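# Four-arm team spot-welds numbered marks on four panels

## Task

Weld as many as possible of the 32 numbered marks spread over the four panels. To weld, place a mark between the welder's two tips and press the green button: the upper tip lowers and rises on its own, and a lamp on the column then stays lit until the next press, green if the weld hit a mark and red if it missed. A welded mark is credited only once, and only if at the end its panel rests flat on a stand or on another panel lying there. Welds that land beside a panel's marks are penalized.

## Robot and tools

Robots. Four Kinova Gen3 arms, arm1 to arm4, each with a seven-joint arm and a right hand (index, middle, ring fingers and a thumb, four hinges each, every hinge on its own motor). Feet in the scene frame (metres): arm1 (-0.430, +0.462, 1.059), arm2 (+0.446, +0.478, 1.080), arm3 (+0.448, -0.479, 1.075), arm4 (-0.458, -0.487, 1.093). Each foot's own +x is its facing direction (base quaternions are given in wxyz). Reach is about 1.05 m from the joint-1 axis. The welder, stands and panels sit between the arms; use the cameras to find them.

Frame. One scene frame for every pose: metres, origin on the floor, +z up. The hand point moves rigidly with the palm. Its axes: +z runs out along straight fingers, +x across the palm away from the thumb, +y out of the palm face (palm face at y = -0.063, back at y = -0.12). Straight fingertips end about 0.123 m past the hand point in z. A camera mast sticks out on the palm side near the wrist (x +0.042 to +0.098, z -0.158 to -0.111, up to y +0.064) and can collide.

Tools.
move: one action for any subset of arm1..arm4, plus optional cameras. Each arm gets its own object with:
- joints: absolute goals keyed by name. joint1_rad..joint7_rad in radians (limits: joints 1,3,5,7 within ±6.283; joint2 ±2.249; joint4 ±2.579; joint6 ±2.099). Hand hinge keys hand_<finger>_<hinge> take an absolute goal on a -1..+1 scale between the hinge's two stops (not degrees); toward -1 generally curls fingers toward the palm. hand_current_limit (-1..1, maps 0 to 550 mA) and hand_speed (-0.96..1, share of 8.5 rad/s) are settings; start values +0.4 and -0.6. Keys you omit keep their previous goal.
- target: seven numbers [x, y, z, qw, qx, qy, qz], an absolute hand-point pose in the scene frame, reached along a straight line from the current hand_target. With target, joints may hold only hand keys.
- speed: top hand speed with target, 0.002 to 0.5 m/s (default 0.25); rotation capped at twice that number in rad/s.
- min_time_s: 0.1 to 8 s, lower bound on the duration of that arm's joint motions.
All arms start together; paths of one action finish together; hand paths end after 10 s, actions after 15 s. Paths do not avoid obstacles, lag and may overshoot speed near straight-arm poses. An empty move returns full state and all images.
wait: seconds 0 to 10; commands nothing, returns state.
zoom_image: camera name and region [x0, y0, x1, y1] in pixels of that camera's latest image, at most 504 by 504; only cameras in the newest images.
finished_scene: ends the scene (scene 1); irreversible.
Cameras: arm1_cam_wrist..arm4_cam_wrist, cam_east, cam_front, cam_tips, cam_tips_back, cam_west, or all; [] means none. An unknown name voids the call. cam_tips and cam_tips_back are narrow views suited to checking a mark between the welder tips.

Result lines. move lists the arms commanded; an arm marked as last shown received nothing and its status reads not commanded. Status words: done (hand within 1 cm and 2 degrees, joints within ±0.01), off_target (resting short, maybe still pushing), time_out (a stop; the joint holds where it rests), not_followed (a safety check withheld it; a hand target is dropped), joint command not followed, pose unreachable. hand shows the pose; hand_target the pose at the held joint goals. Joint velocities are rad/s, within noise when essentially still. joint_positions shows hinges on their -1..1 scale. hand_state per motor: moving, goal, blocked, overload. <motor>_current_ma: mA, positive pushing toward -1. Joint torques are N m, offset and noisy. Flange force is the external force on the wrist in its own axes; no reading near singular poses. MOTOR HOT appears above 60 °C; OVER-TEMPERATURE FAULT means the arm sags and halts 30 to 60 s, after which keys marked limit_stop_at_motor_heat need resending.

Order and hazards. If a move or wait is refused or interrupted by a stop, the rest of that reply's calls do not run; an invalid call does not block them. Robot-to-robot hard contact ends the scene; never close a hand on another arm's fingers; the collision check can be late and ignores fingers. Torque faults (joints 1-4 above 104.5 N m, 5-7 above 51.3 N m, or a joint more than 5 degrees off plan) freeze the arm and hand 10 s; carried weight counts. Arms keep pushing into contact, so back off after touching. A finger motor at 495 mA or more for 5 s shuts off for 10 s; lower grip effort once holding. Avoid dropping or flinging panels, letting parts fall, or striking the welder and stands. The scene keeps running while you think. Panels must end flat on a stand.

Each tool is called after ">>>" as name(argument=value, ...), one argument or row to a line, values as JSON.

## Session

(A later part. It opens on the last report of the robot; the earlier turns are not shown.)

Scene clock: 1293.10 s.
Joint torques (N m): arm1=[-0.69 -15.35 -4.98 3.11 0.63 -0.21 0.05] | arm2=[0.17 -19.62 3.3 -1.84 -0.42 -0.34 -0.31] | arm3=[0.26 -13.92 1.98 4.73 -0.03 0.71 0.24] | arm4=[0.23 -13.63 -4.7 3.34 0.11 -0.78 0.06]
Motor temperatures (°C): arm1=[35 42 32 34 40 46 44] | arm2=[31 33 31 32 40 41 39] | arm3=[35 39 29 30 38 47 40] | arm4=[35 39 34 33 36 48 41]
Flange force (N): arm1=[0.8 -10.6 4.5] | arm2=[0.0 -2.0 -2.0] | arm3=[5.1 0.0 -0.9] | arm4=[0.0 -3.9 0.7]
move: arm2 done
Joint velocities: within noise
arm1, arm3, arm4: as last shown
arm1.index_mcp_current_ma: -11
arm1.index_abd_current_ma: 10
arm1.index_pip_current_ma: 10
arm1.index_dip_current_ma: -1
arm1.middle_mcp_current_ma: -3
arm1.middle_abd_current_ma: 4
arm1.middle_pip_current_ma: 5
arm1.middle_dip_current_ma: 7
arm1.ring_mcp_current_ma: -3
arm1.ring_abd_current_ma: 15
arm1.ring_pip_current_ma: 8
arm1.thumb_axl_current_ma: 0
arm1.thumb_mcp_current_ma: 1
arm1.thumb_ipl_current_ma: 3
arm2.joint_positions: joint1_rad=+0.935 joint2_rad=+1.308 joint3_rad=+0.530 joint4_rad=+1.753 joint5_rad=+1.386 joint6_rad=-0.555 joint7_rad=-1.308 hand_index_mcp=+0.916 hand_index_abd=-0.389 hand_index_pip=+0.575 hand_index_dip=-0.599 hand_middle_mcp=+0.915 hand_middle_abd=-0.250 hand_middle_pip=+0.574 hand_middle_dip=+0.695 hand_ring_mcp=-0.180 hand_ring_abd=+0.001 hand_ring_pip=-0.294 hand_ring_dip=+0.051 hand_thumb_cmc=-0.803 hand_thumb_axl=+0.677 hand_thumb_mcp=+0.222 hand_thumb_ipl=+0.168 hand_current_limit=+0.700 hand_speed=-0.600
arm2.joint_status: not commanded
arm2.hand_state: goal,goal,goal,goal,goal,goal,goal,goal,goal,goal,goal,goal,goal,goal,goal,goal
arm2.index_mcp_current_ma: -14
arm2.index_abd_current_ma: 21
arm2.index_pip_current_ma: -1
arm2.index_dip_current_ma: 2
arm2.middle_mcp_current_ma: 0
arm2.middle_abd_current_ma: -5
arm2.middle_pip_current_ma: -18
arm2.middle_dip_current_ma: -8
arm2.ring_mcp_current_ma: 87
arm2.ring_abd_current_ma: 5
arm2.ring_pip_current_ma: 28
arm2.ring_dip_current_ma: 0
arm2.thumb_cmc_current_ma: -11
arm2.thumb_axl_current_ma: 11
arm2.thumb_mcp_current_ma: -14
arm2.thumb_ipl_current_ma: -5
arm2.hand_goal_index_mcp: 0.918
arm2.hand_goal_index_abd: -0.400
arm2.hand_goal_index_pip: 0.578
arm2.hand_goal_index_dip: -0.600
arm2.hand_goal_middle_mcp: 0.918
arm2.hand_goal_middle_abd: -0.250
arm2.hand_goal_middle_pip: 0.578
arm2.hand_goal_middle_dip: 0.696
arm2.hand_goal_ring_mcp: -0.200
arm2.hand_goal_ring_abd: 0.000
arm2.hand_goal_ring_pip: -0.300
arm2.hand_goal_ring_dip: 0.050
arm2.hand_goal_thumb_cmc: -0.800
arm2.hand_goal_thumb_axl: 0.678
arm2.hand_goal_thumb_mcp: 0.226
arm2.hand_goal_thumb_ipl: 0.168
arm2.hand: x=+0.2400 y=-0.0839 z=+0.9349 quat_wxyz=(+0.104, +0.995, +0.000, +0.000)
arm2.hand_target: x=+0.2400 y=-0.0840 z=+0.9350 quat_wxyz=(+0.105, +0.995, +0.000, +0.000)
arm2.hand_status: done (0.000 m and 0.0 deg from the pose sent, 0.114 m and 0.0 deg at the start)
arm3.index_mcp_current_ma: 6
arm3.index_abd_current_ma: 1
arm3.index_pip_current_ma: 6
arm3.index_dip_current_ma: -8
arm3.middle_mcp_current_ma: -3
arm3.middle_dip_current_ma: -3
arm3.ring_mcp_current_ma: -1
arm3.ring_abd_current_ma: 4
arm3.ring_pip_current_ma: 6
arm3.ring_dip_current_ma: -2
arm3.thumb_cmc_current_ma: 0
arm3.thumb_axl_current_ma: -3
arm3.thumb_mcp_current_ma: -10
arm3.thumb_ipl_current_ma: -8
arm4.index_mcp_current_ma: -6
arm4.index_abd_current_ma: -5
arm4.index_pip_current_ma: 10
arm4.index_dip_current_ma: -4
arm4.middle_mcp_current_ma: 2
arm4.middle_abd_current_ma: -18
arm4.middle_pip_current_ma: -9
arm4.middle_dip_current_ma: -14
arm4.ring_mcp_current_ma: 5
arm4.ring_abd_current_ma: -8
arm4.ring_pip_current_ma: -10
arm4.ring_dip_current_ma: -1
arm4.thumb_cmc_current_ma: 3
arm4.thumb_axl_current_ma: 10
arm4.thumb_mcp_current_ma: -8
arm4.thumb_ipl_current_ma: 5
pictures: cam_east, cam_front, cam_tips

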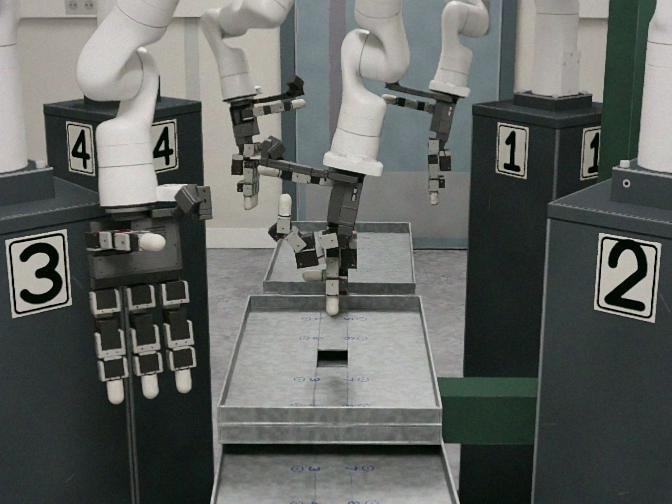

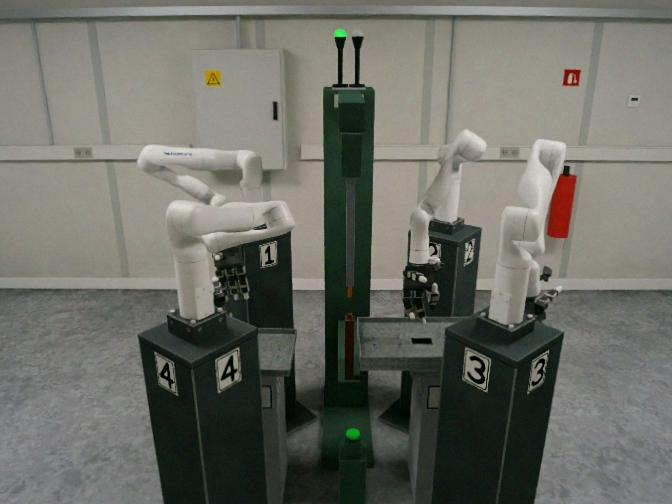

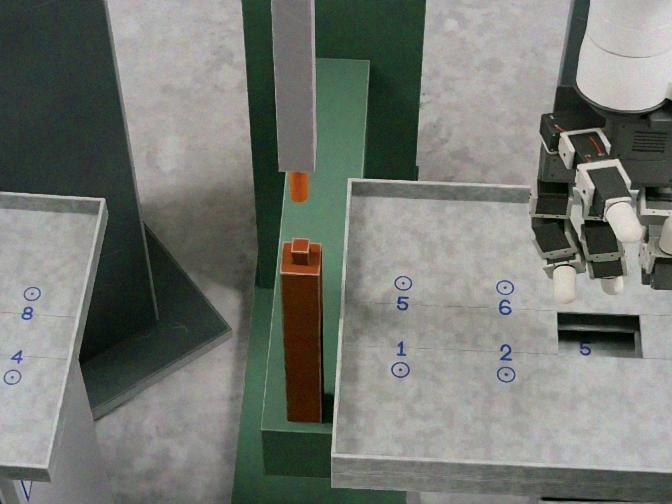

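>>> move(
  arm2={"target": [0.243, -0.084, 0.872, 0.1045, 0.9945, 0, 0], "speed": 0.1},
  cameras=["cam_tips", "cam_east"],
)

>>> zoom_image(
  camera="cam_tips",
  region=[520, 220, 672, 394],
)

>>> zoom_image(
  camera="cam_east",
  region=[240, 280, 420, 420],
)

Scene clock: 1296.97 s.
Joint torques (N m): arm1=[-0.67 -15.46 -4.91 3.15 0.66 -0.18 0.04] | arm2=[0.08 -19.82 3.31 -1.22 -0.36 -0.36 -0.34] | arm3=[0.32 -14.05 2 4.78 0 0.71 0.26] | arm4=[0.19 -13.75 -4.66 3.28 0.13 -0.8 0.06]
Motor temperatures (°C): arm1=[35 42 32 34 40 46 44] | arm2=[31 33 31 32 40 41 39] | arm3=[35 39 29 30 38 47 40] | arm4=[35 39 34 33 36 48 41]
Flange force (N): arm1=[1.0 -10.5 4.8] | arm2=[0.0 -2.5 -2.0] | arm3=[5.2 -0.4 -0.6] | arm4=[0.0 -4.0 0.6]
move: arm2 done
Joint velocities: within noise
arm1, arm3, arm4: as last shown
arm1.index_mcp_current_ma: -5
arm1.index_abd_current_ma: 9
arm1.index_pip_current_ma: 8
arm1.index_dip_current_ma: 2
arm1.middle_mcp_current_ma: 9
arm1.middle_abd_current_ma: 1
arm1.middle_pip_current_ma: 0
arm1.middle_dip_current_ma: 4
arm1.ring_mcp_current_ma: -1
arm1.ring_abd_current_ma: 12
arm1.ring_pip_current_ma: 7
arm1.ring_dip_current_ma: 10
arm1.thumb_cmc_current_ma: -6
arm1.thumb_axl_current_ma: 1
arm1.thumb_mcp_current_ma: 0
arm1.thumb_ipl_current_ma: -5
arm2.joint_positions: joint1_rad=+0.945 joint2_rad=+1.447 joint3_rad=+0.493 joint4_rad=+1.668 joint5_rad=+1.244 joint6_rad=-0.540 joint7_rad=-1.217 hand_index_mcp=+0.916 hand_index_abd=-0.390 hand_index_pip=+0.575 hand_index_dip=-0.599 hand_middle_mcp=+0.915 hand_middle_abd=-0.250 hand_middle_pip=+0.574 hand_middle_dip=+0.695 hand_ring_mcp=-0.180 hand_ring_abd=+0.001 hand_ring_pip=-0.294 hand_ring_dip=+0.051 hand_thumb_cmc=-0.803 hand_thumb_axl=+0.677 hand_thumb_mcp=+0.222 hand_thumb_ipl=+0.168 hand_current_limit=+0.700 hand_speed=-0.600
arm2.joint_status: not commanded
arm2.hand_state: goal,goal,goal,goal,goal,goal,goal,goal,goal,goal,goal,goal,goal,goal,goal,goal
arm2.index_mcp_current_ma: -14
arm2.index_abd_current_ma: 19
arm2.index_pip_current_ma: 0
arm2.index_dip_current_ma: 0
arm2.middle_mcp_current_ma: 2
arm2.middle_abd_current_ma: -4
arm2.middle_pip_current_ma: -20
arm2.middle_dip_current_ma: -8
arm2.ring_mcp_current_ma: 89
arm2.ring_abd_current_ma: 9
arm2.ring_pip_current_ma: 27
arm2.ring_dip_current_ma: 0
arm2.thumb_cmc_current_ma: -10
arm2.thumb_axl_current_ma: 6
arm2.thumb_mcp_current_ma: -15
arm2.thumb_ipl_current_ma: -6
arm2.hand_goal_index_mcp: 0.918
arm2.hand_goal_index_abd: -0.400
arm2.hand_goal_index_pip: 0.578
arm2.hand_goal_index_dip: -0.600
arm2.hand_goal_middle_mcp: 0.918
arm2.hand_goal_middle_abd: -0.250
arm2.hand_goal_middle_pip: 0.578
arm2.hand_goal_middle_dip: 0.696
arm2.hand_goal_ring_mcp: -0.200
arm2.hand_goal_ring_abd: 0.000
arm2.hand_goal_ring_pip: -0.300
arm2.hand_goal_ring_dip: 0.050
arm2.hand_goal_thumb_cmc: -0.800
arm2.hand_goal_thumb_axl: 0.678
arm2.hand_goal_thumb_mcp: 0.226
arm2.hand_goal_thumb_ipl: 0.168
arm2.hand: x=+0.2430 y=-0.0840 z=+0.8720 quat_wxyz=(+0.104, +0.995, +0.000, +0.000)
arm2.hand_target: x=+0.2430 y=-0.0840 z=+0.8720 quat_wxyz=(+0.104, +0.995, +0.000, +0.000)
arm2.hand_status: done (0.000 m and 0.0 deg from the pose sent, 0.063 m and 0.0 deg at the start)
arm3.index_mcp_current_ma: 8
arm3.index_abd_current_ma: 9
arm3.index_pip_current_ma: 7
arm3.middle_mcp_current_ma: 7
arm3.middle_abd_current_ma: 4
arm3.middle_pip_current_ma: 12
arm3.middle_dip_current_ma: -1
arm3.ring_mcp_current_ma: -2
arm3.ring_abd_current_ma: 6
arm3.ring_pip_current_ma: 2
arm3.ring_dip_current_ma: -1
arm3.thumb_cmc_current_ma: -1
arm3.thumb_axl_current_ma: -6
arm3.thumb_mcp_current_ma: -2
arm3.thumb_ipl_current_ma: -12
arm4.index_mcp_current_ma: -8
arm4.index_abd_current_ma: 3
arm4.index_pip_current_ma: 13
arm4.index_dip_current_ma: 7
arm4.middle_mcp_current_ma: -16
arm4.middle_abd_current_ma: -12
arm4.middle_pip_current_ma: -19
arm4.middle_dip_current_ma: -9
arm4.ring_mcp_current_ma: -2
arm4.ring_abd_current_ma: 6
arm4.ring_pip_current_ma: -11
arm4.ring_dip_current_ma: -3
arm4.thumb_cmc_current_ma: 12
arm4.thumb_axl_current_ma: 5
arm4.thumb_mcp_current_ma: -9
arm4.thumb_ipl_current_ma: 4
pictures: cam_east, cam_tips

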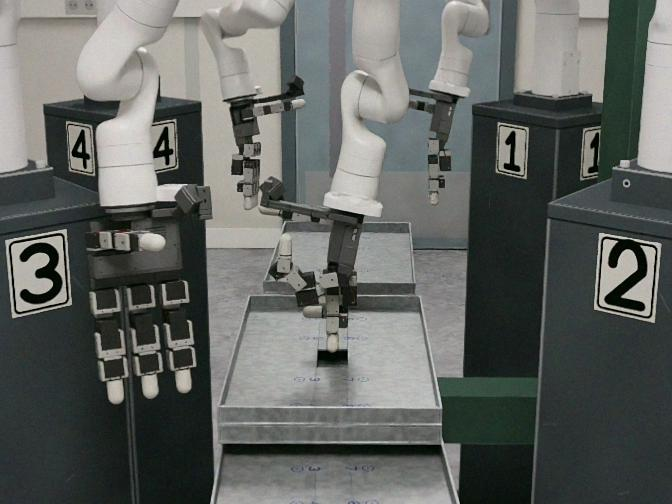

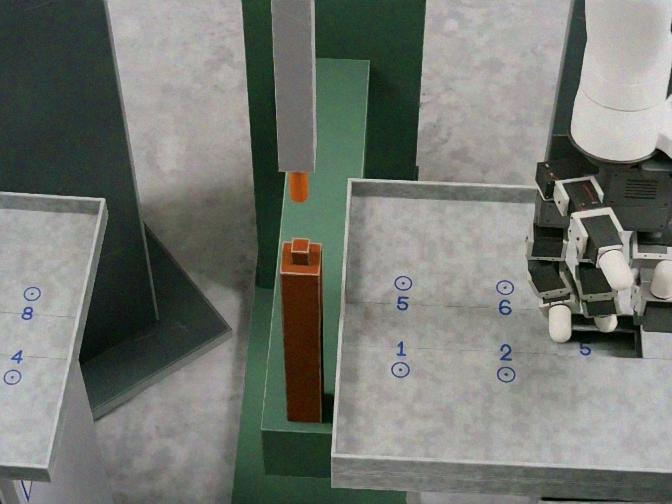

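Scaled by 2.897.

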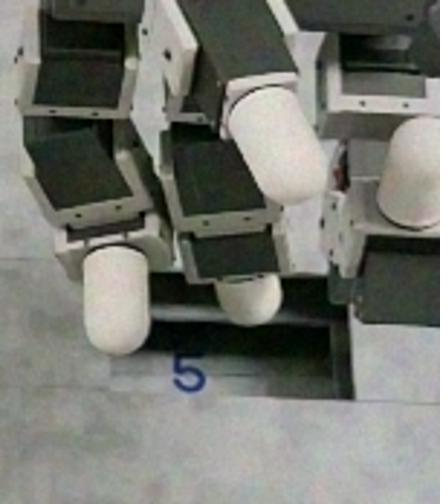

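Scaled by 2.800.

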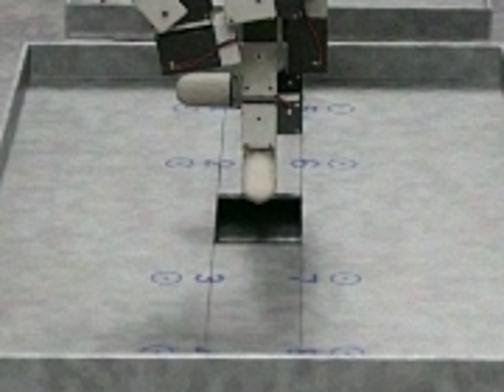

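>>> move(
  arm2={"target": [0.238, -0.091, 0.867, 0.1045, 0.9945, 0, 0], "speed": 0.05, "joints": {"hand_index_mcp": 0.137, "hand_index_pip": -0.3, "hand_index_dip": 0.26, "hand_index_abd": 0.0, "hand_middle_abd": -0.33, "hand_current_limit": 0.74}},
  cameras=["cam_tips", "cam_east"],
)

>>> zoom_image(
  camera="cam_tips",
  region=[520, 220, 672, 394],
)

>>> zoom_image(
  camera="cam_east",
  region=[240, 280, 420, 420],
)

Scene clock: 1303.50 s.
Joint torques (N m): arm1=[-0.75 -15.34 -4.96 3.11 0.62 -0.2 0.01] | arm2=[0.1 -20.15 3.37 -1.52 -0.41 -0.4 -0.28] | arm3=[0.22 -13.98 2.02 4.73 0.02 0.71 0.15] | arm4=[0.28 -13.65 -4.65 3.29 0.11 -0.78 -0.01]
Motor temperatures (°C): arm1=[35 41 32 34 40 46 44] | arm2=[31 33 31 32 40 41 39] | arm3=[35 38 29 30 38 47 40] | arm4=[35 39 34 33 36 48 41]
Flange force (N): arm1=[0.6 -10.6 4.5] | arm2=[0.1 -2.1 -2.2] | arm3=[5.0 -0.1 -0.8] | arm4=[0.1 -3.8 0.5]
move: arm2 done
Joint velocities: within noise
arm1, arm3, arm4: as last shown
arm1.index_mcp_current_ma: -3
arm1.index_abd_current_ma: 12
arm1.index_pip_current_ma: 3
arm1.index_dip_current_ma: 4
arm1.middle_mcp_current_ma: 2
arm1.middle_abd_current_ma: 4
arm1.middle_pip_current_ma: 9
arm1.middle_dip_current_ma: 8
arm1.ring_mcp_current_ma: 6
arm1.ring_abd_current_ma: 6
arm1.ring_pip_current_ma: 9
arm1.ring_dip_current_ma: 7
arm1.thumb_cmc_current_ma: 2
arm1.thumb_axl_current_ma: -3
arm1.thumb_ipl_current_ma: -3
arm2.joint_positions: joint1_rad=+0.956 joint2_rad=+1.460 joint3_rad=+0.492 joint4_rad=+1.631 joint5_rad=+1.281 joint6_rad=-0.534 joint7_rad=-1.256 hand_index_mcp=+0.152 hand_index_abd=+0.000 hand_index_pip=-0.296 hand_index_dip=+0.259 hand_middle_mcp=+0.915 hand_middle_abd=-0.324 hand_middle_pip=+0.574 hand_middle_dip=+0.695 hand_ring_mcp=-0.180 hand_ring_abd=+0.001 hand_ring_pip=-0.294 hand_ring_dip=+0.051 hand_thumb_cmc=-0.803 hand_thumb_axl=+0.677 hand_thumb_mcp=+0.222 hand_thumb_ipl=+0.168 hand_current_limit=+0.740 hand_speed=-0.600
arm2.joint_status: all done
arm2.hand_state: goal,goal,goal,goal,goal,goal,goal,goal,goal,goal,goal,goal,goal,goal,goal,goal
arm2.index_mcp_current_ma: 56
arm2.index_abd_current_ma: -3
arm2.index_pip_current_ma: 26
arm2.index_dip_current_ma: -5
arm2.middle_mcp_current_ma: -3
arm2.middle_abd_current_ma: 6
arm2.middle_pip_current_ma: -14
arm2.middle_dip_current_ma: -7
arm2.ring_mcp_current_ma: 89
arm2.ring_abd_current_ma: 5
arm2.ring_pip_current_ma: 25
arm2.ring_dip_current_ma: 2
arm2.thumb_cmc_current_ma: -4
arm2.thumb_axl_current_ma: 9
arm2.thumb_mcp_current_ma: -10
arm2.thumb_ipl_current_ma: -6
arm2.hand_goal_index_mcp: 0.138
arm2.hand_goal_index_abd: 0.000
arm2.hand_goal_index_pip: -0.300
arm2.hand_goal_index_dip: 0.260
arm2.hand_goal_middle_mcp: 0.918
arm2.hand_goal_middle_abd: -0.330
arm2.hand_goal_middle_pip: 0.578
arm2.hand_goal_middle_dip: 0.696
arm2.hand_goal_ring_mcp: -0.200
arm2.hand_goal_ring_abd: 0.000
arm2.hand_goal_ring_pip: -0.300
arm2.hand_goal_ring_dip: 0.050
arm2.hand_goal_thumb_cmc: -0.800
arm2.hand_goal_thumb_axl: 0.678
arm2.hand_goal_thumb_mcp: 0.226
arm2.hand_goal_thumb_ipl: 0.168
arm2.hand: x=+0.2380 y=-0.0910 z=+0.8670 quat_wxyz=(+0.105, +0.995, +0.000, +0.000)
arm2.hand_target: x=+0.2380 y=-0.0910 z=+0.8670 quat_wxyz=(+0.105, +0.995, +0.000, +0.000)
arm2.hand_status: done (0.000 m and 0.0 deg from the pose sent, 0.010 m and 0.0 deg at the start)
arm3.index_mcp_current_ma: 5
arm3.index_abd_current_ma: -2
arm3.index_dip_current_ma: -4
arm3.middle_mcp_current_ma: 8
arm3.middle_abd_current_ma: -6
arm3.middle_pip_current_ma: 9
arm3.middle_dip_current_ma: -10
arm3.ring_mcp_current_ma: -3
arm3.ring_abd_current_ma: 2
arm3.ring_pip_current_ma: 6
arm3.ring_dip_current_ma: -6
arm3.thumb_cmc_current_ma: -2
arm3.thumb_axl_current_ma: -3
arm4.index_mcp_current_ma: -4
arm4.index_abd_current_ma: 0
arm4.index_pip_current_ma: 0
arm4.index_dip_current_ma: -4
arm4.middle_mcp_current_ma: -1
arm4.middle_abd_current_ma: -11
arm4.middle_pip_current_ma: -8
arm4.ring_mcp_current_ma: -12
arm4.ring_abd_current_ma: -1
arm4.ring_pip_current_ma: 13
arm4.ring_dip_current_ma: -2
arm4.thumb_cmc_current_ma: 13
arm4.thumb_axl_current_ma: -5
arm4.thumb_mcp_current_ma: 3
arm4.thumb_ipl_current_ma: -2
pictures: cam_east, cam_tips

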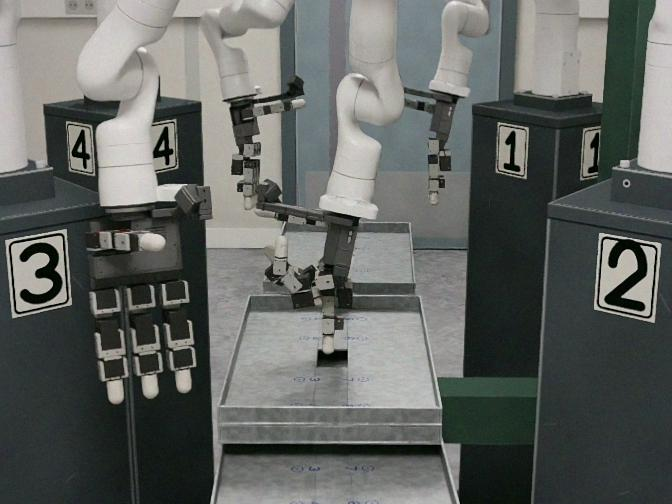

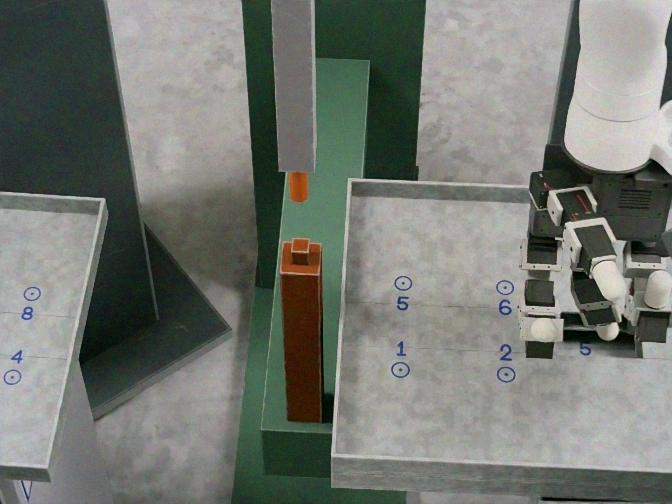

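Scaled by 2.897.

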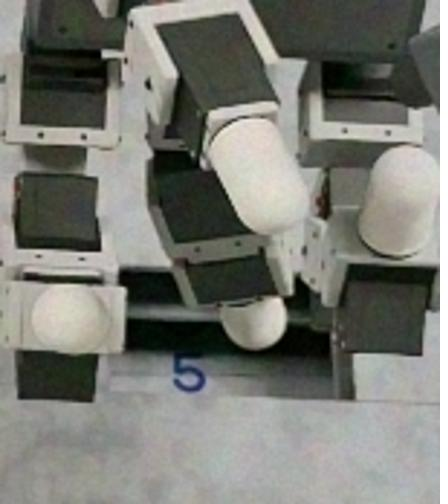

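Scaled by 2.800.

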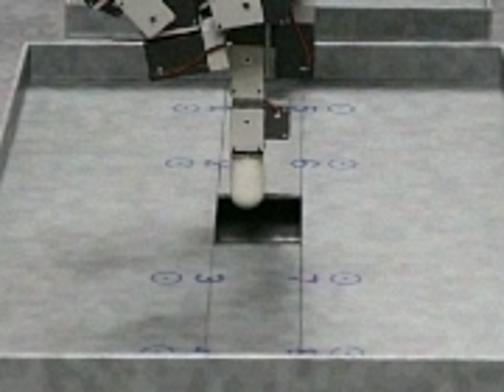

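>>> move(
  arm2={"target": [0.240, -0.091, 0.825, 0.1045, 0.9945, 0, 0], "speed": 0.05},
  cameras=["cam_tips", "cam_east"],
)

>>> zoom_image(
  camera="cam_tips",
  region=[520, 220, 672, 394],
)

>>> zoom_image(
  camera="cam_east",
  region=[240, 280, 420, 420],
)

Scene clock: 1305.40 s.
Joint torques (N m): arm1=[-0.71 -15.38 -4.92 3.1 0.61 -0.19 0.06] | arm2=[0.06 -20.24 3.16 -1.21 -0.41 -0.36 -0.37] | arm3=[0.28 -13.96 2.09 4.83 0.01 0.71 0.18] | arm4=[0.22 -13.65 -4.65 3.37 0.09 -0.76 0.08]
Motor temperatures (°C): arm1=[35 41 32 34 40 46 44] | arm2=[31 33 31 32 40 41 39] | arm3=[35 38 29 30 38 47 40] | arm4=[35 39 34 33 36 48 41]
Flange force (N): arm1=[0.9 -10.7 4.5] | arm2=[-0.1 -2.6 -2.2] | arm3=[5.4 0.0 -0.7] | arm4=[0.2 -3.9 0.7]
move: arm2 done
Joint velocities: within noise
arm1.joint_positions: joint1_rad=+0.081 joint2_rad=+1.431 joint3_rad=-0.637 joint4_rad=+2.486 joint5_rad=+2.636 joint6_rad=+0.840 joint7_rad=+4.312 hand_index_mcp=+0.962 hand_index_abd=+0.003 hand_index_pip=+0.562 hand_index_dip=+0.688 hand_middle_mcp=+0.961 hand_middle_abd=+0.002 hand_middle_pip=+0.561 hand_middle_dip=+0.686 hand_ring_mcp=+0.962 hand_ring_abd=+0.025 hand_ring_pip=+0.568 hand_ring_dip=+0.690 hand_thumb_cmc=-0.795 hand_thumb_axl=+0.677 hand_thumb_mcp=+0.212 hand_thumb_ipl=+0.168 hand_current_limit=+0.700 hand_speed=-0.600
arm1.joint_status: not commanded
arm1.hand_state: goal,goal,goal,goal,goal,goal,goal,goal,goal,blocked,goal,goal,goal,goal,goal,goal
arm1.index_mcp_current_ma: -17
arm1.index_abd_current_ma: 5
arm1.index_pip_current_ma: 15
arm1.index_dip_current_ma: 4
arm1.middle_mcp_current_ma: 2
arm1.middle_abd_current_ma: -6
arm1.middle_pip_current_ma: 3
arm1.middle_dip_current_ma: 7
arm1.ring_mcp_current_ma: 2
arm1.ring_abd_current_ma: 8
arm1.ring_pip_current_ma: 12
arm1.ring_dip_current_ma: 1
arm1.thumb_cmc_current_ma: 3
arm1.thumb_axl_current_ma: -3
arm1.thumb_mcp_current_ma: -2
arm1.thumb_ipl_current_ma: 3
arm1.hand_goal_index_mcp: 0.960
arm1.hand_goal_index_abd: 0.000
arm1.hand_goal_index_pip: 0.560
arm1.hand_goal_index_dip: 0.696
arm1.hand_goal_middle_mcp: 0.960
arm1.hand_goal_middle_abd: 0.000
arm1.hand_goal_middle_pip: 0.560
arm1.hand_goal_middle_dip: 0.696
arm1.hand_goal_ring_mcp: 0.960
arm1.hand_goal_ring_abd: 0.000
arm1.hand_goal_ring_pip: 0.560
arm1.hand_goal_ring_dip: 0.696
arm1.hand_goal_thumb_cmc: -0.800
arm1.hand_goal_thumb_axl: 0.678
arm1.hand_goal_thumb_mcp: 0.226
arm1.hand_goal_thumb_ipl: 0.168
arm1.hand: x=-0.5200 y=+0.1300 z=+0.9300 quat_wxyz=(-0.106, -0.991, +0.029, -0.077)
arm1.hand_target: x=-0.5200 y=+0.1300 z=+0.9300 quat_wxyz=(-0.106, -0.991, +0.029, -0.077)
arm1.hand_status: not commanded
arm2.joint_positions: joint1_rad=+0.961 joint2_rad=+1.554 joint3_rad=+0.473 joint4_rad=+1.556 joint5_rad=+1.215 joint6_rad=-0.521 joint7_rad=-1.225 hand_index_mcp=+0.152 hand_index_abd=+0.000 hand_index_pip=-0.296 hand_index_dip=+0.259 hand_middle_mcp=+0.915 hand_middle_abd=-0.324 hand_middle_pip=+0.574 hand_middle_dip=+0.695 hand_ring_mcp=-0.180 hand_ring_abd=+0.001 hand_ring_pip=-0.294 hand_ring_dip=+0.051 hand_thumb_cmc=-0.803 hand_thumb_axl=+0.677 hand_thumb_mcp=+0.222 hand_thumb_ipl=+0.168 hand_current_limit=+0.740 hand_speed=-0.600
arm2.joint_status: not commanded
arm2.hand_state: goal,goal,goal,goal,goal,goal,goal,goal,goal,goal,goal,goal,goal,goal,goal,goal
arm2.index_mcp_current_ma: 58
arm2.index_abd_current_ma: -2
arm2.index_pip_current_ma: 29
arm2.index_dip_current_ma: -8
arm2.middle_mcp_current_ma: -1
arm2.middle_abd_current_ma: 11
arm2.middle_pip_current_ma: -19
arm2.middle_dip_current_ma: -7
arm2.ring_mcp_current_ma: 87
arm2.ring_abd_current_ma: 7
arm2.ring_pip_current_ma: 32
arm2.ring_dip_current_ma: 6
arm2.thumb_cmc_current_ma: -5
arm2.thumb_axl_current_ma: 5
arm2.thumb_mcp_current_ma: -7
arm2.thumb_ipl_current_ma: -5
arm2.hand_goal_index_mcp: 0.138
arm2.hand_goal_index_abd: 0.000
arm2.hand_goal_index_pip: -0.300
arm2.hand_goal_index_dip: 0.260
arm2.hand_goal_middle_mcp: 0.918
arm2.hand_goal_middle_abd: -0.330
arm2.hand_goal_middle_pip: 0.578
arm2.hand_goal_middle_dip: 0.696
arm2.hand_goal_ring_mcp: -0.200
arm2.hand_goal_ring_abd: 0.000
arm2.hand_goal_ring_pip: -0.300
arm2.hand_goal_ring_dip: 0.050
arm2.hand_goal_thumb_cmc: -0.800
arm2.hand_goal_thumb_axl: 0.678
arm2.hand_goal_thumb_mcp: 0.226
arm2.hand_goal_thumb_ipl: 0.168
arm2.hand: x=+0.2400 y=-0.0910 z=+0.8250 quat_wxyz=(+0.105, +0.995, +0.000, +0.000)
arm2.hand_target: x=+0.2400 y=-0.0910 z=+0.8250 quat_wxyz=(+0.105, +0.995, +0.000, +0.000)
arm2.hand_status: done (0.000 m and 0.0 deg from the pose sent, 0.042 m and 0.0 deg at the start)
arm3: as last shown
arm3.index_mcp_current_ma: 3
arm3.index_abd_current_ma: 8
arm3.index_dip_current_ma: -14
arm3.middle_mcp_current_ma: 11
arm3.middle_abd_current_ma: 6
arm3.middle_pip_current_ma: 11
arm3.middle_dip_current_ma: -1
arm3.ring_mcp_current_ma: 1
arm3.ring_abd_current_ma: 10
arm3.ring_pip_current_ma: 1
arm3.ring_dip_current_ma: -5
arm3.thumb_axl_current_ma: -5
arm3.thumb_mcp_current_ma: -8
arm3.thumb_ipl_current_ma: -15
arm4.joint_positions: joint1_rad=+1.412 joint2_rad=+1.809 joint3_rad=-0.992 joint4_rad=+2.347 joint5_rad=-0.863 joint6_rad=-1.592 joint7_rad=+1.122 hand_index_mcp=+0.961 hand_index_abd=-0.014 hand_index_pip=+0.564 hand_index_dip=+0.693 hand_middle_mcp=+0.961 hand_middle_abd=-0.012 hand_middle_pip=+0.561 hand_middle_dip=+0.691 hand_ring_mcp=+0.961 hand_ring_abd=-0.006 hand_ring_pip=+0.560 hand_ring_dip=+0.692 hand_thumb_cmc=-0.805 hand_thumb_axl=+0.677 hand_thumb_mcp=+0.219 hand_thumb_ipl=+0.168 hand_current_limit=+0.700 hand_speed=-0.600
arm4.joint_status: not commanded
arm4.hand_state: goal,goal,goal,goal,goal,goal,goal,goal,goal,goal,goal,goal,goal,goal,goal,goal
arm4.index_mcp_current_ma: 6
arm4.index_abd_current_ma: 12
arm4.index_pip_current_ma: 3
arm4.index_dip_current_ma: -9
arm4.middle_mcp_current_ma: 2
arm4.middle_abd_current_ma: -4
arm4.middle_pip_current_ma: 7
arm4.middle_dip_current_ma: 0
arm4.ring_mcp_current_ma: 2
arm4.ring_abd_current_ma: 14
arm4.ring_pip_current_ma: -11
arm4.ring_dip_current_ma: 7
arm4.thumb_cmc_current_ma: 16
arm4.thumb_axl_current_ma: -13
arm4.thumb_mcp_current_ma: 4
arm4.thumb_ipl_current_ma: -15
arm4.hand_goal_index_mcp: 0.960
arm4.hand_goal_index_abd: 0.000
arm4.hand_goal_index_pip: 0.560
arm4.hand_goal_index_dip: 0.696
arm4.hand_goal_middle_mcp: 0.960
arm4.hand_goal_middle_abd: 0.000
arm4.hand_goal_middle_pip: 0.560
arm4.hand_goal_middle_dip: 0.696
arm4.hand_goal_ring_mcp: 0.960
arm4.hand_goal_ring_abd: 0.000
arm4.hand_goal_ring_pip: 0.560
arm4.hand_goal_ring_dip: 0.696
arm4.hand_goal_thumb_cmc: -0.800
arm4.hand_goal_thumb_axl: 0.678
arm4.hand_goal_thumb_mcp: 0.226
arm4.hand_goal_thumb_ipl: 0.168
arm4.hand: x=-0.4550 y=-0.1200 z=+0.9300 quat_wxyz=(+0.082, +0.012, +0.991, +0.102)
arm4.hand_target: x=-0.4550 y=-0.1200 z=+0.9300 quat_wxyz=(+0.082, +0.012, +0.991, +0.102)
arm4.hand_status: not commanded
pictures: cam_east, cam_tips

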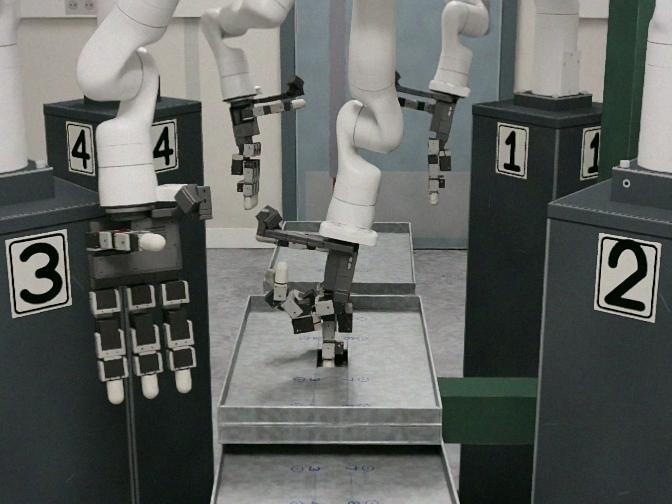

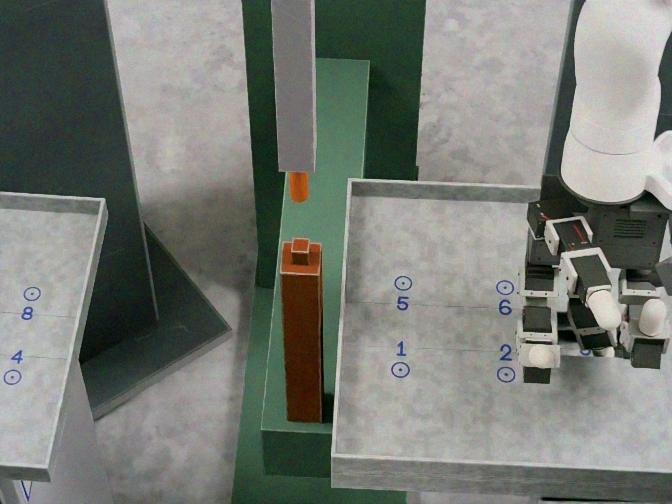

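Scaled by 2.897.

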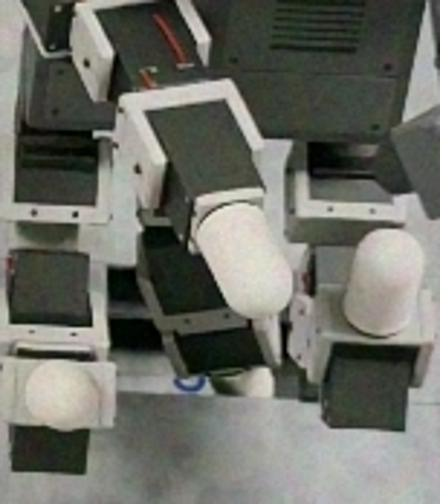

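Scaled by 2.800.

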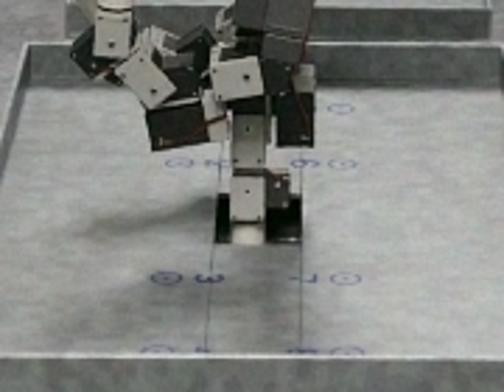

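>>> move(
  arm2={"target": [0.240, -0.091, 0.8075, 0.1045, 0.9945, 0, 0], "speed": 0.04},
  cameras=["cam_east"],
)

>>> zoom_image(
  camera="cam_east",
  region=[240, 280, 420, 420],
)

Scene clock: 1307.23 s.
Joint torques (N m): arm1=[-0.67 -15.34 -4.96 3.12 0.61 -0.2 0.03] | arm2=[0.17 -20.21 3.13 -1.21 -0.42 -0.44 -0.33] | arm3=[0.31 -13.93 2.01 4.78 0 0.72 0.2] | arm4=[0.33 -13.63 -4.54 3.41 0.15 -0.75 0.09]
Motor temperatures (°C): arm1=[35 41 32 34 40 46 44] | arm2=[31 33 31 32 40 41 39] | arm3=[35 38 29 30 38 47 40] | arm4=[35 39 34 33 36 48 41]
Flange force (N): arm1=[0.8 -10.5 4.5] | arm2=[0.2 -2.3 -2.5] | arm3=[5.4 0.0 -0.9] | arm4=[0.8 -3.6 0.2]
move: arm2 done
Joint velocities: within noise
arm1, arm3, arm4: as last shown
arm1.index_mcp_current_ma: -10
arm1.index_abd_current_ma: 3
arm1.index_pip_current_ma: 14
arm1.middle_mcp_current_ma: -2
arm1.middle_abd_current_ma: 1
arm1.middle_pip_current_ma: -2
arm1.middle_dip_current_ma: 2
arm1.ring_mcp_current_ma: 4
arm1.ring_abd_current_ma: 7
arm1.ring_pip_current_ma: 10
arm1.ring_dip_current_ma: 4
arm1.thumb_cmc_current_ma: -3
arm1.thumb_axl_current_ma: 0
arm1.thumb_mcp_current_ma: 0
arm1.thumb_ipl_current_ma: -9
arm2.joint_positions: joint1_rad=+0.965 joint2_rad=+1.593 joint3_rad=+0.467 joint4_rad=+1.520 joint5_rad=+1.196 joint6_rad=-0.515 joint7_rad=-1.219 hand_index_mcp=+0.152 hand_index_abd=+0.000 hand_index_pip=-0.296 hand_index_dip=+0.259 hand_middle_mcp=+0.915 hand_middle_abd=-0.324 hand_middle_pip=+0.574 hand_middle_dip=+0.695 hand_ring_mcp=-0.180 hand_ring_abd=+0.001 hand_ring_pip=-0.294 hand_ring_dip=+0.051 hand_thumb_cmc=-0.803 hand_thumb_axl=+0.677 hand_thumb_mcp=+0.222 hand_thumb_ipl=+0.168 hand_current_limit=+0.740 hand_speed=-0.600
arm2.joint_status: not commanded
arm2.hand_state: goal,goal,goal,goal,goal,goal,goal,goal,goal,goal,goal,goal,goal,goal,goal,goal
arm2.index_mcp_current_ma: 58
arm2.index_abd_current_ma: -6
arm2.index_pip_current_ma: 25
arm2.index_dip_current_ma: -8
arm2.middle_mcp_current_ma: -3
arm2.middle_abd_current_ma: 13
arm2.middle_pip_current_ma: -19
arm2.middle_dip_current_ma: -7
arm2.ring_mcp_current_ma: 91
arm2.ring_abd_current_ma: 6
arm2.ring_pip_current_ma: 28
arm2.ring_dip_current_ma: 6
arm2.thumb_cmc_current_ma: -8
arm2.thumb_axl_current_ma: 12
arm2.thumb_mcp_current_ma: -13
arm2.thumb_ipl_current_ma: -8
arm2.hand_goal_index_mcp: 0.138
arm2.hand_goal_index_abd: 0.000
arm2.hand_goal_index_pip: -0.300
arm2.hand_goal_index_dip: 0.260
arm2.hand_goal_middle_mcp: 0.918
arm2.hand_goal_middle_abd: -0.330
arm2.hand_goal_middle_pip: 0.578
arm2.hand_goal_middle_dip: 0.696
arm2.hand_goal_ring_mcp: -0.200
arm2.hand_goal_ring_abd: 0.000
arm2.hand_goal_ring_pip: -0.300
arm2.hand_goal_ring_dip: 0.050
arm2.hand_goal_thumb_cmc: -0.800
arm2.hand_goal_thumb_axl: 0.678
arm2.hand_goal_thumb_mcp: 0.226
arm2.hand_goal_thumb_ipl: 0.168
arm2.hand: x=+0.2400 y=-0.0910 z=+0.8075 quat_wxyz=(+0.105, +0.995, +0.000, +0.000)
arm2.hand_target: x=+0.2400 y=-0.0910 z=+0.8075 quat_wxyz=(+0.105, +0.995, +0.000, +0.000)
arm2.hand_status: done (0.000 m and 0.0 deg from the pose sent, 0.018 m and 0.0 deg at the start)
arm3.index_mcp_current_ma: -2
arm3.index_abd_current_ma: 5
arm3.index_dip_current_ma: -12
arm3.middle_mcp_current_ma: 7
arm3.middle_abd_current_ma: 4
arm3.middle_pip_current_ma: 8
arm3.middle_dip_current_ma: -14
arm3.ring_mcp_current_ma: -3
arm3.ring_abd_current_ma: 1
arm3.ring_pip_current_ma: -1
arm3.ring_dip_current_ma: -3
arm3.thumb_axl_current_ma: -6
arm3.thumb_ipl_current_ma: -9
arm4.index_mcp_current_ma: -10
arm4.index_abd_current_ma: 13
arm4.index_pip_current_ma: 5
arm4.index_dip_current_ma: -5
arm4.middle_pip_current_ma: 0
arm4.middle_dip_current_ma: -1
arm4.ring_mcp_current_ma: 5
arm4.ring_abd_current_ma: 4
arm4.ring_pip_current_ma: 4
arm4.ring_dip_current_ma: 19
arm4.thumb_cmc_current_ma: -4
arm4.thumb_axl_current_ma: -3
arm4.thumb_mcp_current_ma: -15
arm4.thumb_ipl_current_ma: 0

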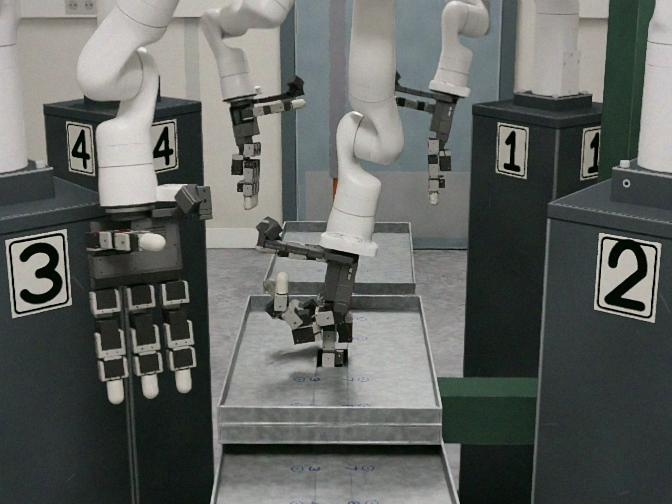

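Scaled by 2.800.

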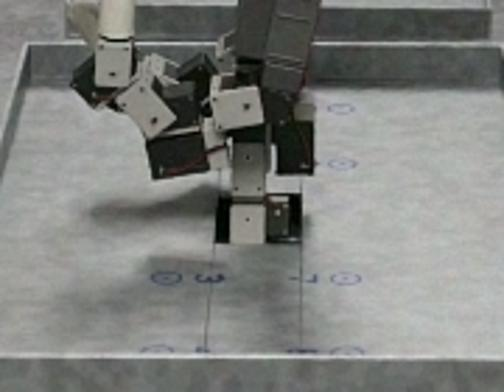

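>>> move(
  arm2={"target": [0.280, -0.091, 0.8075, 0.1045, 0.9945, 0, 0], "speed": 0.04},
  cameras=["cam_tips", "cam_east"],
)

Scene clock: 1309.00 s.
Joint torques (N m): arm1=[-0.67 -15.41 -4.85 3.1 0.62 -0.16 0.05] | arm2=[-2.01 -19.86 0.27 -1.13 -0.15 -1.89 -0.42] | arm3=[0.35 -13.95 2.11 4.74 0.01 0.68 0.23] | arm4=[0.3 -13.63 -4.72 3.36 0.16 -0.72 0.11]
Motor temperatures (°C): arm1=[35 41 32 34 40 46 44] | arm2=[31 33 31 32 40 41 39] | arm3=[35 38 29 30 38 47 40] | arm4=[35 39 34 33 36 48 41]
Flange force (N): arm1=[1.0 -10.5 4.6] | arm2=[-4.5 -2.7 -2.7] | arm3=[5.3 -0.5 -0.9] | arm4=[0.4 -4.0 0.4]
move: arm2 done
Joint velocities: within noise
arm1, arm3, arm4: as last shown
arm1.index_mcp_current_ma: -8
arm1.index_abd_current_ma: 2
arm1.index_pip_current_ma: 8
arm1.index_dip_current_ma: 1
arm1.middle_mcp_current_ma: 6
arm1.middle_abd_current_ma: -3
arm1.middle_pip_current_ma: 1
arm1.middle_dip_current_ma: 1
arm1.ring_abd_current_ma: 12
arm1.ring_pip_current_ma: 9
arm1.ring_dip_current_ma: 12
arm1.thumb_cmc_current_ma: 1
arm1.thumb_mcp_current_ma: 1
arm1.thumb_ipl_current_ma: 4
arm2.joint_positions: joint1_rad=+0.885 joint2_rad=+1.583 joint3_rad=+0.444 joint4_rad=+1.570 joint5_rad=+1.101 joint6_rad=-0.496 joint7_rad=-1.187 hand_index_mcp=+0.152 hand_index_abd=+0.000 hand_index_pip=-0.296 hand_index_dip=+0.259 hand_middle_mcp=+0.915 hand_middle_abd=-0.238 hand_middle_pip=+0.574 hand_middle_dip=+0.695 hand_ring_mcp=-0.180 hand_ring_abd=+0.004 hand_ring_pip=-0.294 hand_ring_dip=+0.051 hand_thumb_cmc=-0.803 hand_thumb_axl=+0.677 hand_thumb_mcp=+0.222 hand_thumb_ipl=+0.168 hand_current_limit=+0.740 hand_speed=-0.600
arm2.joint_status: not commanded
arm2.hand_state: goal,goal,goal,goal,goal,blocked,goal,goal,goal,goal,goal,goal,goal,goal,goal,goal
arm2.index_mcp_current_ma: 57
arm2.index_abd_current_ma: -3
arm2.index_pip_current_ma: 26
arm2.index_dip_current_ma: -7
arm2.middle_mcp_current_ma: -2
arm2.middle_abd_current_ma: 248
arm2.middle_pip_current_ma: -17
arm2.middle_dip_current_ma: -10
arm2.ring_mcp_current_ma: 90
arm2.ring_abd_current_ma: 9
arm2.ring_pip_current_ma: 30
arm2.ring_dip_current_ma: 2
arm2.thumb_cmc_current_ma: -8
arm2.thumb_axl_current_ma: 7
arm2.thumb_mcp_current_ma: -12
arm2.thumb_ipl_current_ma: -7
arm2.hand_goal_index_mcp: 0.138
arm2.hand_goal_index_abd: 0.000
arm2.hand_goal_index_pip: -0.300
arm2.hand_goal_index_dip: 0.260
arm2.hand_goal_middle_mcp: 0.918
arm2.hand_goal_middle_abd: -0.330
arm2.hand_goal_middle_pip: 0.578
arm2.hand_goal_middle_dip: 0.696
arm2.hand_goal_ring_mcp: -0.200
arm2.hand_goal_ring_abd: 0.000
arm2.hand_goal_ring_pip: -0.300
arm2.hand_goal_ring_dip: 0.050
arm2.hand_goal_thumb_cmc: -0.800
arm2.hand_goal_thumb_axl: 0.678
arm2.hand_goal_thumb_mcp: 0.226
arm2.hand_goal_thumb_ipl: 0.168
arm2.hand: x=+0.2800 y=-0.0910 z=+0.8075 quat_wxyz=(+0.105, +0.995, +0.000, +0.000)
arm2.hand_target: x=+0.2800 y=-0.0910 z=+0.8075 quat_wxyz=(+0.105, +0.995, +0.000, +0.000)
arm2.hand_status: done (0.000 m and 0.0 deg from the pose sent, 0.040 m and 0.0 deg at the start)
arm3.index_mcp_current_ma: 1
arm3.index_abd_current_ma: 6
arm3.index_pip_current_ma: 8
arm3.index_dip_current_ma: -16
arm3.middle_mcp_current_ma: 16
arm3.middle_abd_current_ma: 1
arm3.middle_pip_current_ma: 10
arm3.middle_dip_current_ma: -4
arm3.ring_mcp_current_ma: -5
arm3.ring_abd_current_ma: 8
arm3.ring_pip_current_ma: 0
arm3.ring_dip_current_ma: -1
arm3.thumb_cmc_current_ma: 2
arm3.thumb_axl_current_ma: -1
arm3.thumb_mcp_current_ma: -2
arm3.thumb_ipl_current_ma: -5
arm4.index_mcp_current_ma: -9
arm4.index_abd_current_ma: -7
arm4.index_pip_current_ma: 3
arm4.index_dip_current_ma: 2
arm4.middle_mcp_current_ma: -1
arm4.middle_abd_current_ma: -3
arm4.middle_pip_current_ma: -2
arm4.middle_dip_current_ma: -5
arm4.ring_mcp_current_ma: 0
arm4.ring_abd_current_ma: 13
arm4.ring_pip_current_ma: -3
arm4.ring_dip_current_ma: -9
arm4.thumb_cmc_current_ma: 8
arm4.thumb_axl_current_ma: 4
arm4.thumb_mcp_current_ma: 8
arm4.thumb_ipl_current_ma: 4
pictures: cam_east, cam_tips

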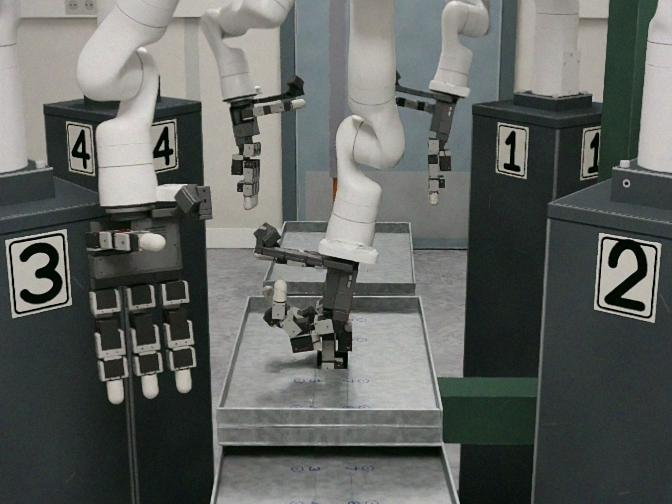

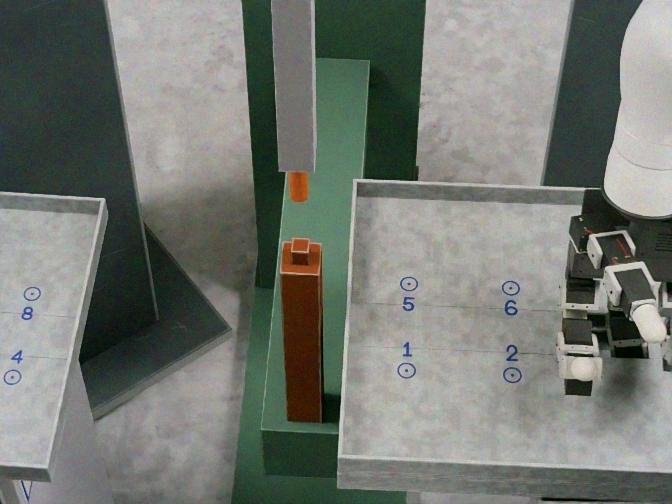

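>>> move(
  arm2={"target": [0.350, -0.091, 0.8075, 0.1045, 0.9945, 0, 0], "speed": 0.05},
  cameras=["cam_tips", "cam_east"],
)

Scene clock: 1311.40 s.
Joint torques (N m): arm1=[-0.69 -15.3 -4.96 3.13 0.6 -0.22 0.06] | arm2=[-1.81 -20.08 0.36 -1.05 -0.13 -1.85 -0.41] | arm3=[0.28 -13.95 2 4.81 -0.05 0.75 0.22] | arm4=[0.28 -13.64 -4.73 3.46 0.11 -0.74 0.09]
Motor temperatures (°C): arm1=[35 41 32 34 40 46 44] | arm2=[31 33 31 32 40 41 39] | arm3=[35 38 29 30 38 47 39] | arm4=[35 39 34 33 36 48 41]
Flange force (N): arm1=[0.8 -10.5 4.5] | arm2=[-4.4 -2.7 -1.9] | arm3=[5.3 0.2 -0.7] | arm4=[0.4 -3.9 0.8]
move: arm2 done
Joint velocities: within noise
arm1, arm4: as last shown
arm1.index_abd_current_ma: 11
arm1.index_pip_current_ma: 11
arm1.index_dip_current_ma: 2
arm1.middle_mcp_current_ma: 3
arm1.middle_abd_current_ma: 4
arm1.middle_pip_current_ma: 4
arm1.middle_dip_current_ma: 2
arm1.ring_mcp_current_ma: 13
arm1.ring_abd_current_ma: 7
arm1.ring_pip_current_ma: 8
arm1.ring_dip_current_ma: 10
arm1.thumb_cmc_current_ma: -5
arm1.thumb_axl_current_ma: -4
arm1.thumb_ipl_current_ma: -3
arm2.joint_positions: joint1_rad=+0.740 joint2_rad=+1.570 joint3_rad=+0.409 joint4_rad=+1.629 joint5_rad=+0.965 joint6_rad=-0.463 joint7_rad=-1.178 hand_index_mcp=+0.152 hand_index_abd=+0.000 hand_index_pip=-0.296 hand_index_dip=+0.259 hand_middle_mcp=+0.915 hand_middle_abd=-0.238 hand_middle_pip=+0.574 hand_middle_dip=+0.695 hand_ring_mcp=-0.180 hand_ring_abd=+0.004 hand_ring_pip=-0.294 hand_ring_dip=+0.051 hand_thumb_cmc=-0.803 hand_thumb_axl=+0.677 hand_thumb_mcp=+0.222 hand_thumb_ipl=+0.168 hand_current_limit=+0.740 hand_speed=-0.600
arm2.joint_status: not commanded
arm2.hand_state: goal,goal,goal,goal,goal,blocked,goal,goal,goal,goal,goal,goal,goal,goal,goal,goal
arm2.index_mcp_current_ma: 58
arm2.index_abd_current_ma: -5
arm2.index_pip_current_ma: 28
arm2.index_dip_current_ma: -6
arm2.middle_mcp_current_ma: 0
arm2.middle_abd_current_ma: 252
arm2.middle_pip_current_ma: -18
arm2.middle_dip_current_ma: -2
arm2.ring_mcp_current_ma: 95
arm2.ring_abd_current_ma: 12
arm2.ring_pip_current_ma: 26
arm2.ring_dip_current_ma: 5
arm2.thumb_cmc_current_ma: -10
arm2.thumb_axl_current_ma: 5
arm2.thumb_mcp_current_ma: -7
arm2.thumb_ipl_current_ma: -5
arm2.hand_goal_index_mcp: 0.138
arm2.hand_goal_index_abd: 0.000
arm2.hand_goal_index_pip: -0.300
arm2.hand_goal_index_dip: 0.260
arm2.hand_goal_middle_mcp: 0.918
arm2.hand_goal_middle_abd: -0.330
arm2.hand_goal_middle_pip: 0.578
arm2.hand_goal_middle_dip: 0.696
arm2.hand_goal_ring_mcp: -0.200
arm2.hand_goal_ring_abd: 0.000
arm2.hand_goal_ring_pip: -0.300
arm2.hand_goal_ring_dip: 0.050
arm2.hand_goal_thumb_cmc: -0.800
arm2.hand_goal_thumb_axl: 0.678
arm2.hand_goal_thumb_mcp: 0.226
arm2.hand_goal_thumb_ipl: 0.168
arm2.hand: x=+0.3500 y=-0.0910 z=+0.8075 quat_wxyz=(+0.105, +0.995, +0.000, +0.000)
arm2.hand_target: x=+0.3500 y=-0.0910 z=+0.8075 quat_wxyz=(+0.105, +0.995, +0.000, +0.000)
arm2.hand_status: done (0.000 m and 0.0 deg from the pose sent, 0.070 m and 0.0 deg at the start)
arm3.joint_positions: joint1_rad=-0.425 joint2_rad=+1.264 joint3_rad=-0.072 joint4_rad=+2.432 joint5_rad=+2.825 joint6_rad=+0.723 joint7_rad=+2.671 hand_index_mcp=+0.737 hand_index_abd=-0.014 hand_index_pip=+0.575 hand_index_dip=+0.710 hand_middle_mcp=+0.736 hand_middle_abd=-0.016 hand_middle_pip=+0.574 hand_middle_dip=+0.711 hand_ring_mcp=+0.737 hand_ring_abd=-0.014 hand_ring_pip=+0.577 hand_ring_dip=+0.710 hand_thumb_cmc=-0.803 hand_thumb_axl=+0.677 hand_thumb_mcp=+0.212 hand_thumb_ipl=+0.168 hand_current_limit=+0.400 hand_speed=-0.600
arm3.joint_status: not commanded
arm3.hand_state: goal,goal,goal,goal,goal,goal,goal,goal,goal,goal,goal,goal,goal,goal,goal,goal
arm3.index_mcp_current_ma: 1
arm3.index_abd_current_ma: 6
arm3.index_pip_current_ma: 9
arm3.index_dip_current_ma: -14
arm3.middle_mcp_current_ma: 6
arm3.middle_abd_current_ma: -1
arm3.middle_pip_current_ma: 8
arm3.middle_dip_current_ma: -4
arm3.ring_mcp_current_ma: -3
arm3.ring_abd_current_ma: 5
arm3.ring_pip_current_ma: 1
arm3.ring_dip_current_ma: -3
arm3.thumb_cmc_current_ma: -3
arm3.thumb_axl_current_ma: 0
arm3.thumb_mcp_current_ma: -4
arm3.thumb_ipl_current_ma: -4
arm3.hand_goal_index_mcp: 0.720
arm3.hand_goal_index_abd: 0.000
arm3.hand_goal_index_pip: 0.560
arm3.hand_goal_index_dip: 0.696
arm3.hand_goal_middle_mcp: 0.720
arm3.hand_goal_middle_abd: 0.000
arm3.hand_goal_middle_pip: 0.560
arm3.hand_goal_middle_dip: 0.696
arm3.hand_goal_ring_mcp: 0.720
arm3.hand_goal_ring_abd: 0.000
arm3.hand_goal_ring_pip: 0.560
arm3.hand_goal_ring_dip: 0.696
arm3.hand_goal_thumb_cmc: -0.800
arm3.hand_goal_thumb_axl: 0.678
arm3.hand_goal_thumb_mcp: 0.226
arm3.hand_goal_thumb_ipl: 0.168
arm3.hand: x=+0.6970 y=-0.2334 z=+0.9406 quat_wxyz=(-0.052, -0.542, -0.835, -0.082)
arm3.hand_target: x=+0.6970 y=-0.2334 z=+0.9406 quat_wxyz=(-0.052, -0.542, -0.835, -0.082)
arm3.hand_status: not commanded
arm4.index_mcp_current_ma: 6
arm4.index_abd_current_ma: 1
arm4.index_pip_current_ma: 11
arm4.index_dip_current_ma: 9
arm4.middle_mcp_current_ma: 1
arm4.middle_abd_current_ma: -13
arm4.middle_pip_current_ma: -1
arm4.middle_dip_current_ma: -20
arm4.ring_mcp_current_ma: -16
arm4.ring_abd_current_ma: 4
arm4.ring_pip_current_ma: -9
arm4.ring_dip_current_ma: 10
arm4.thumb_cmc_current_ma: 5
arm4.thumb_axl_current_ma: 5
arm4.thumb_mcp_current_ma: -1
arm4.thumb_ipl_current_ma: -11
pictures: cam_east, cam_tips

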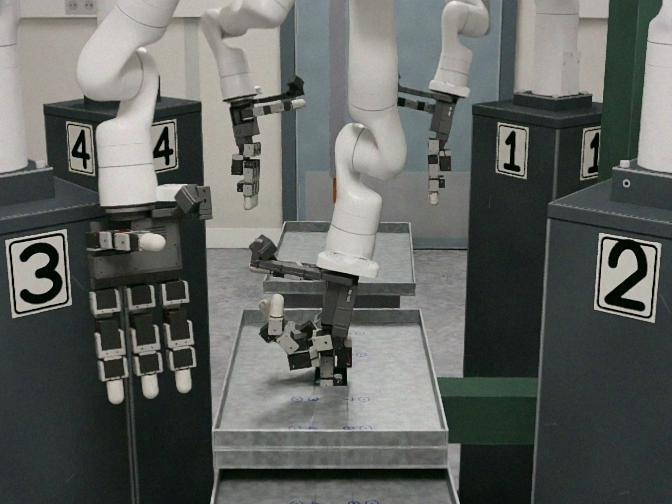

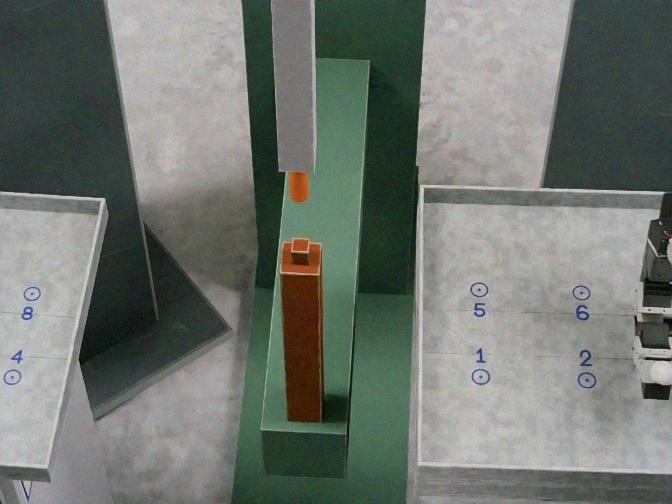

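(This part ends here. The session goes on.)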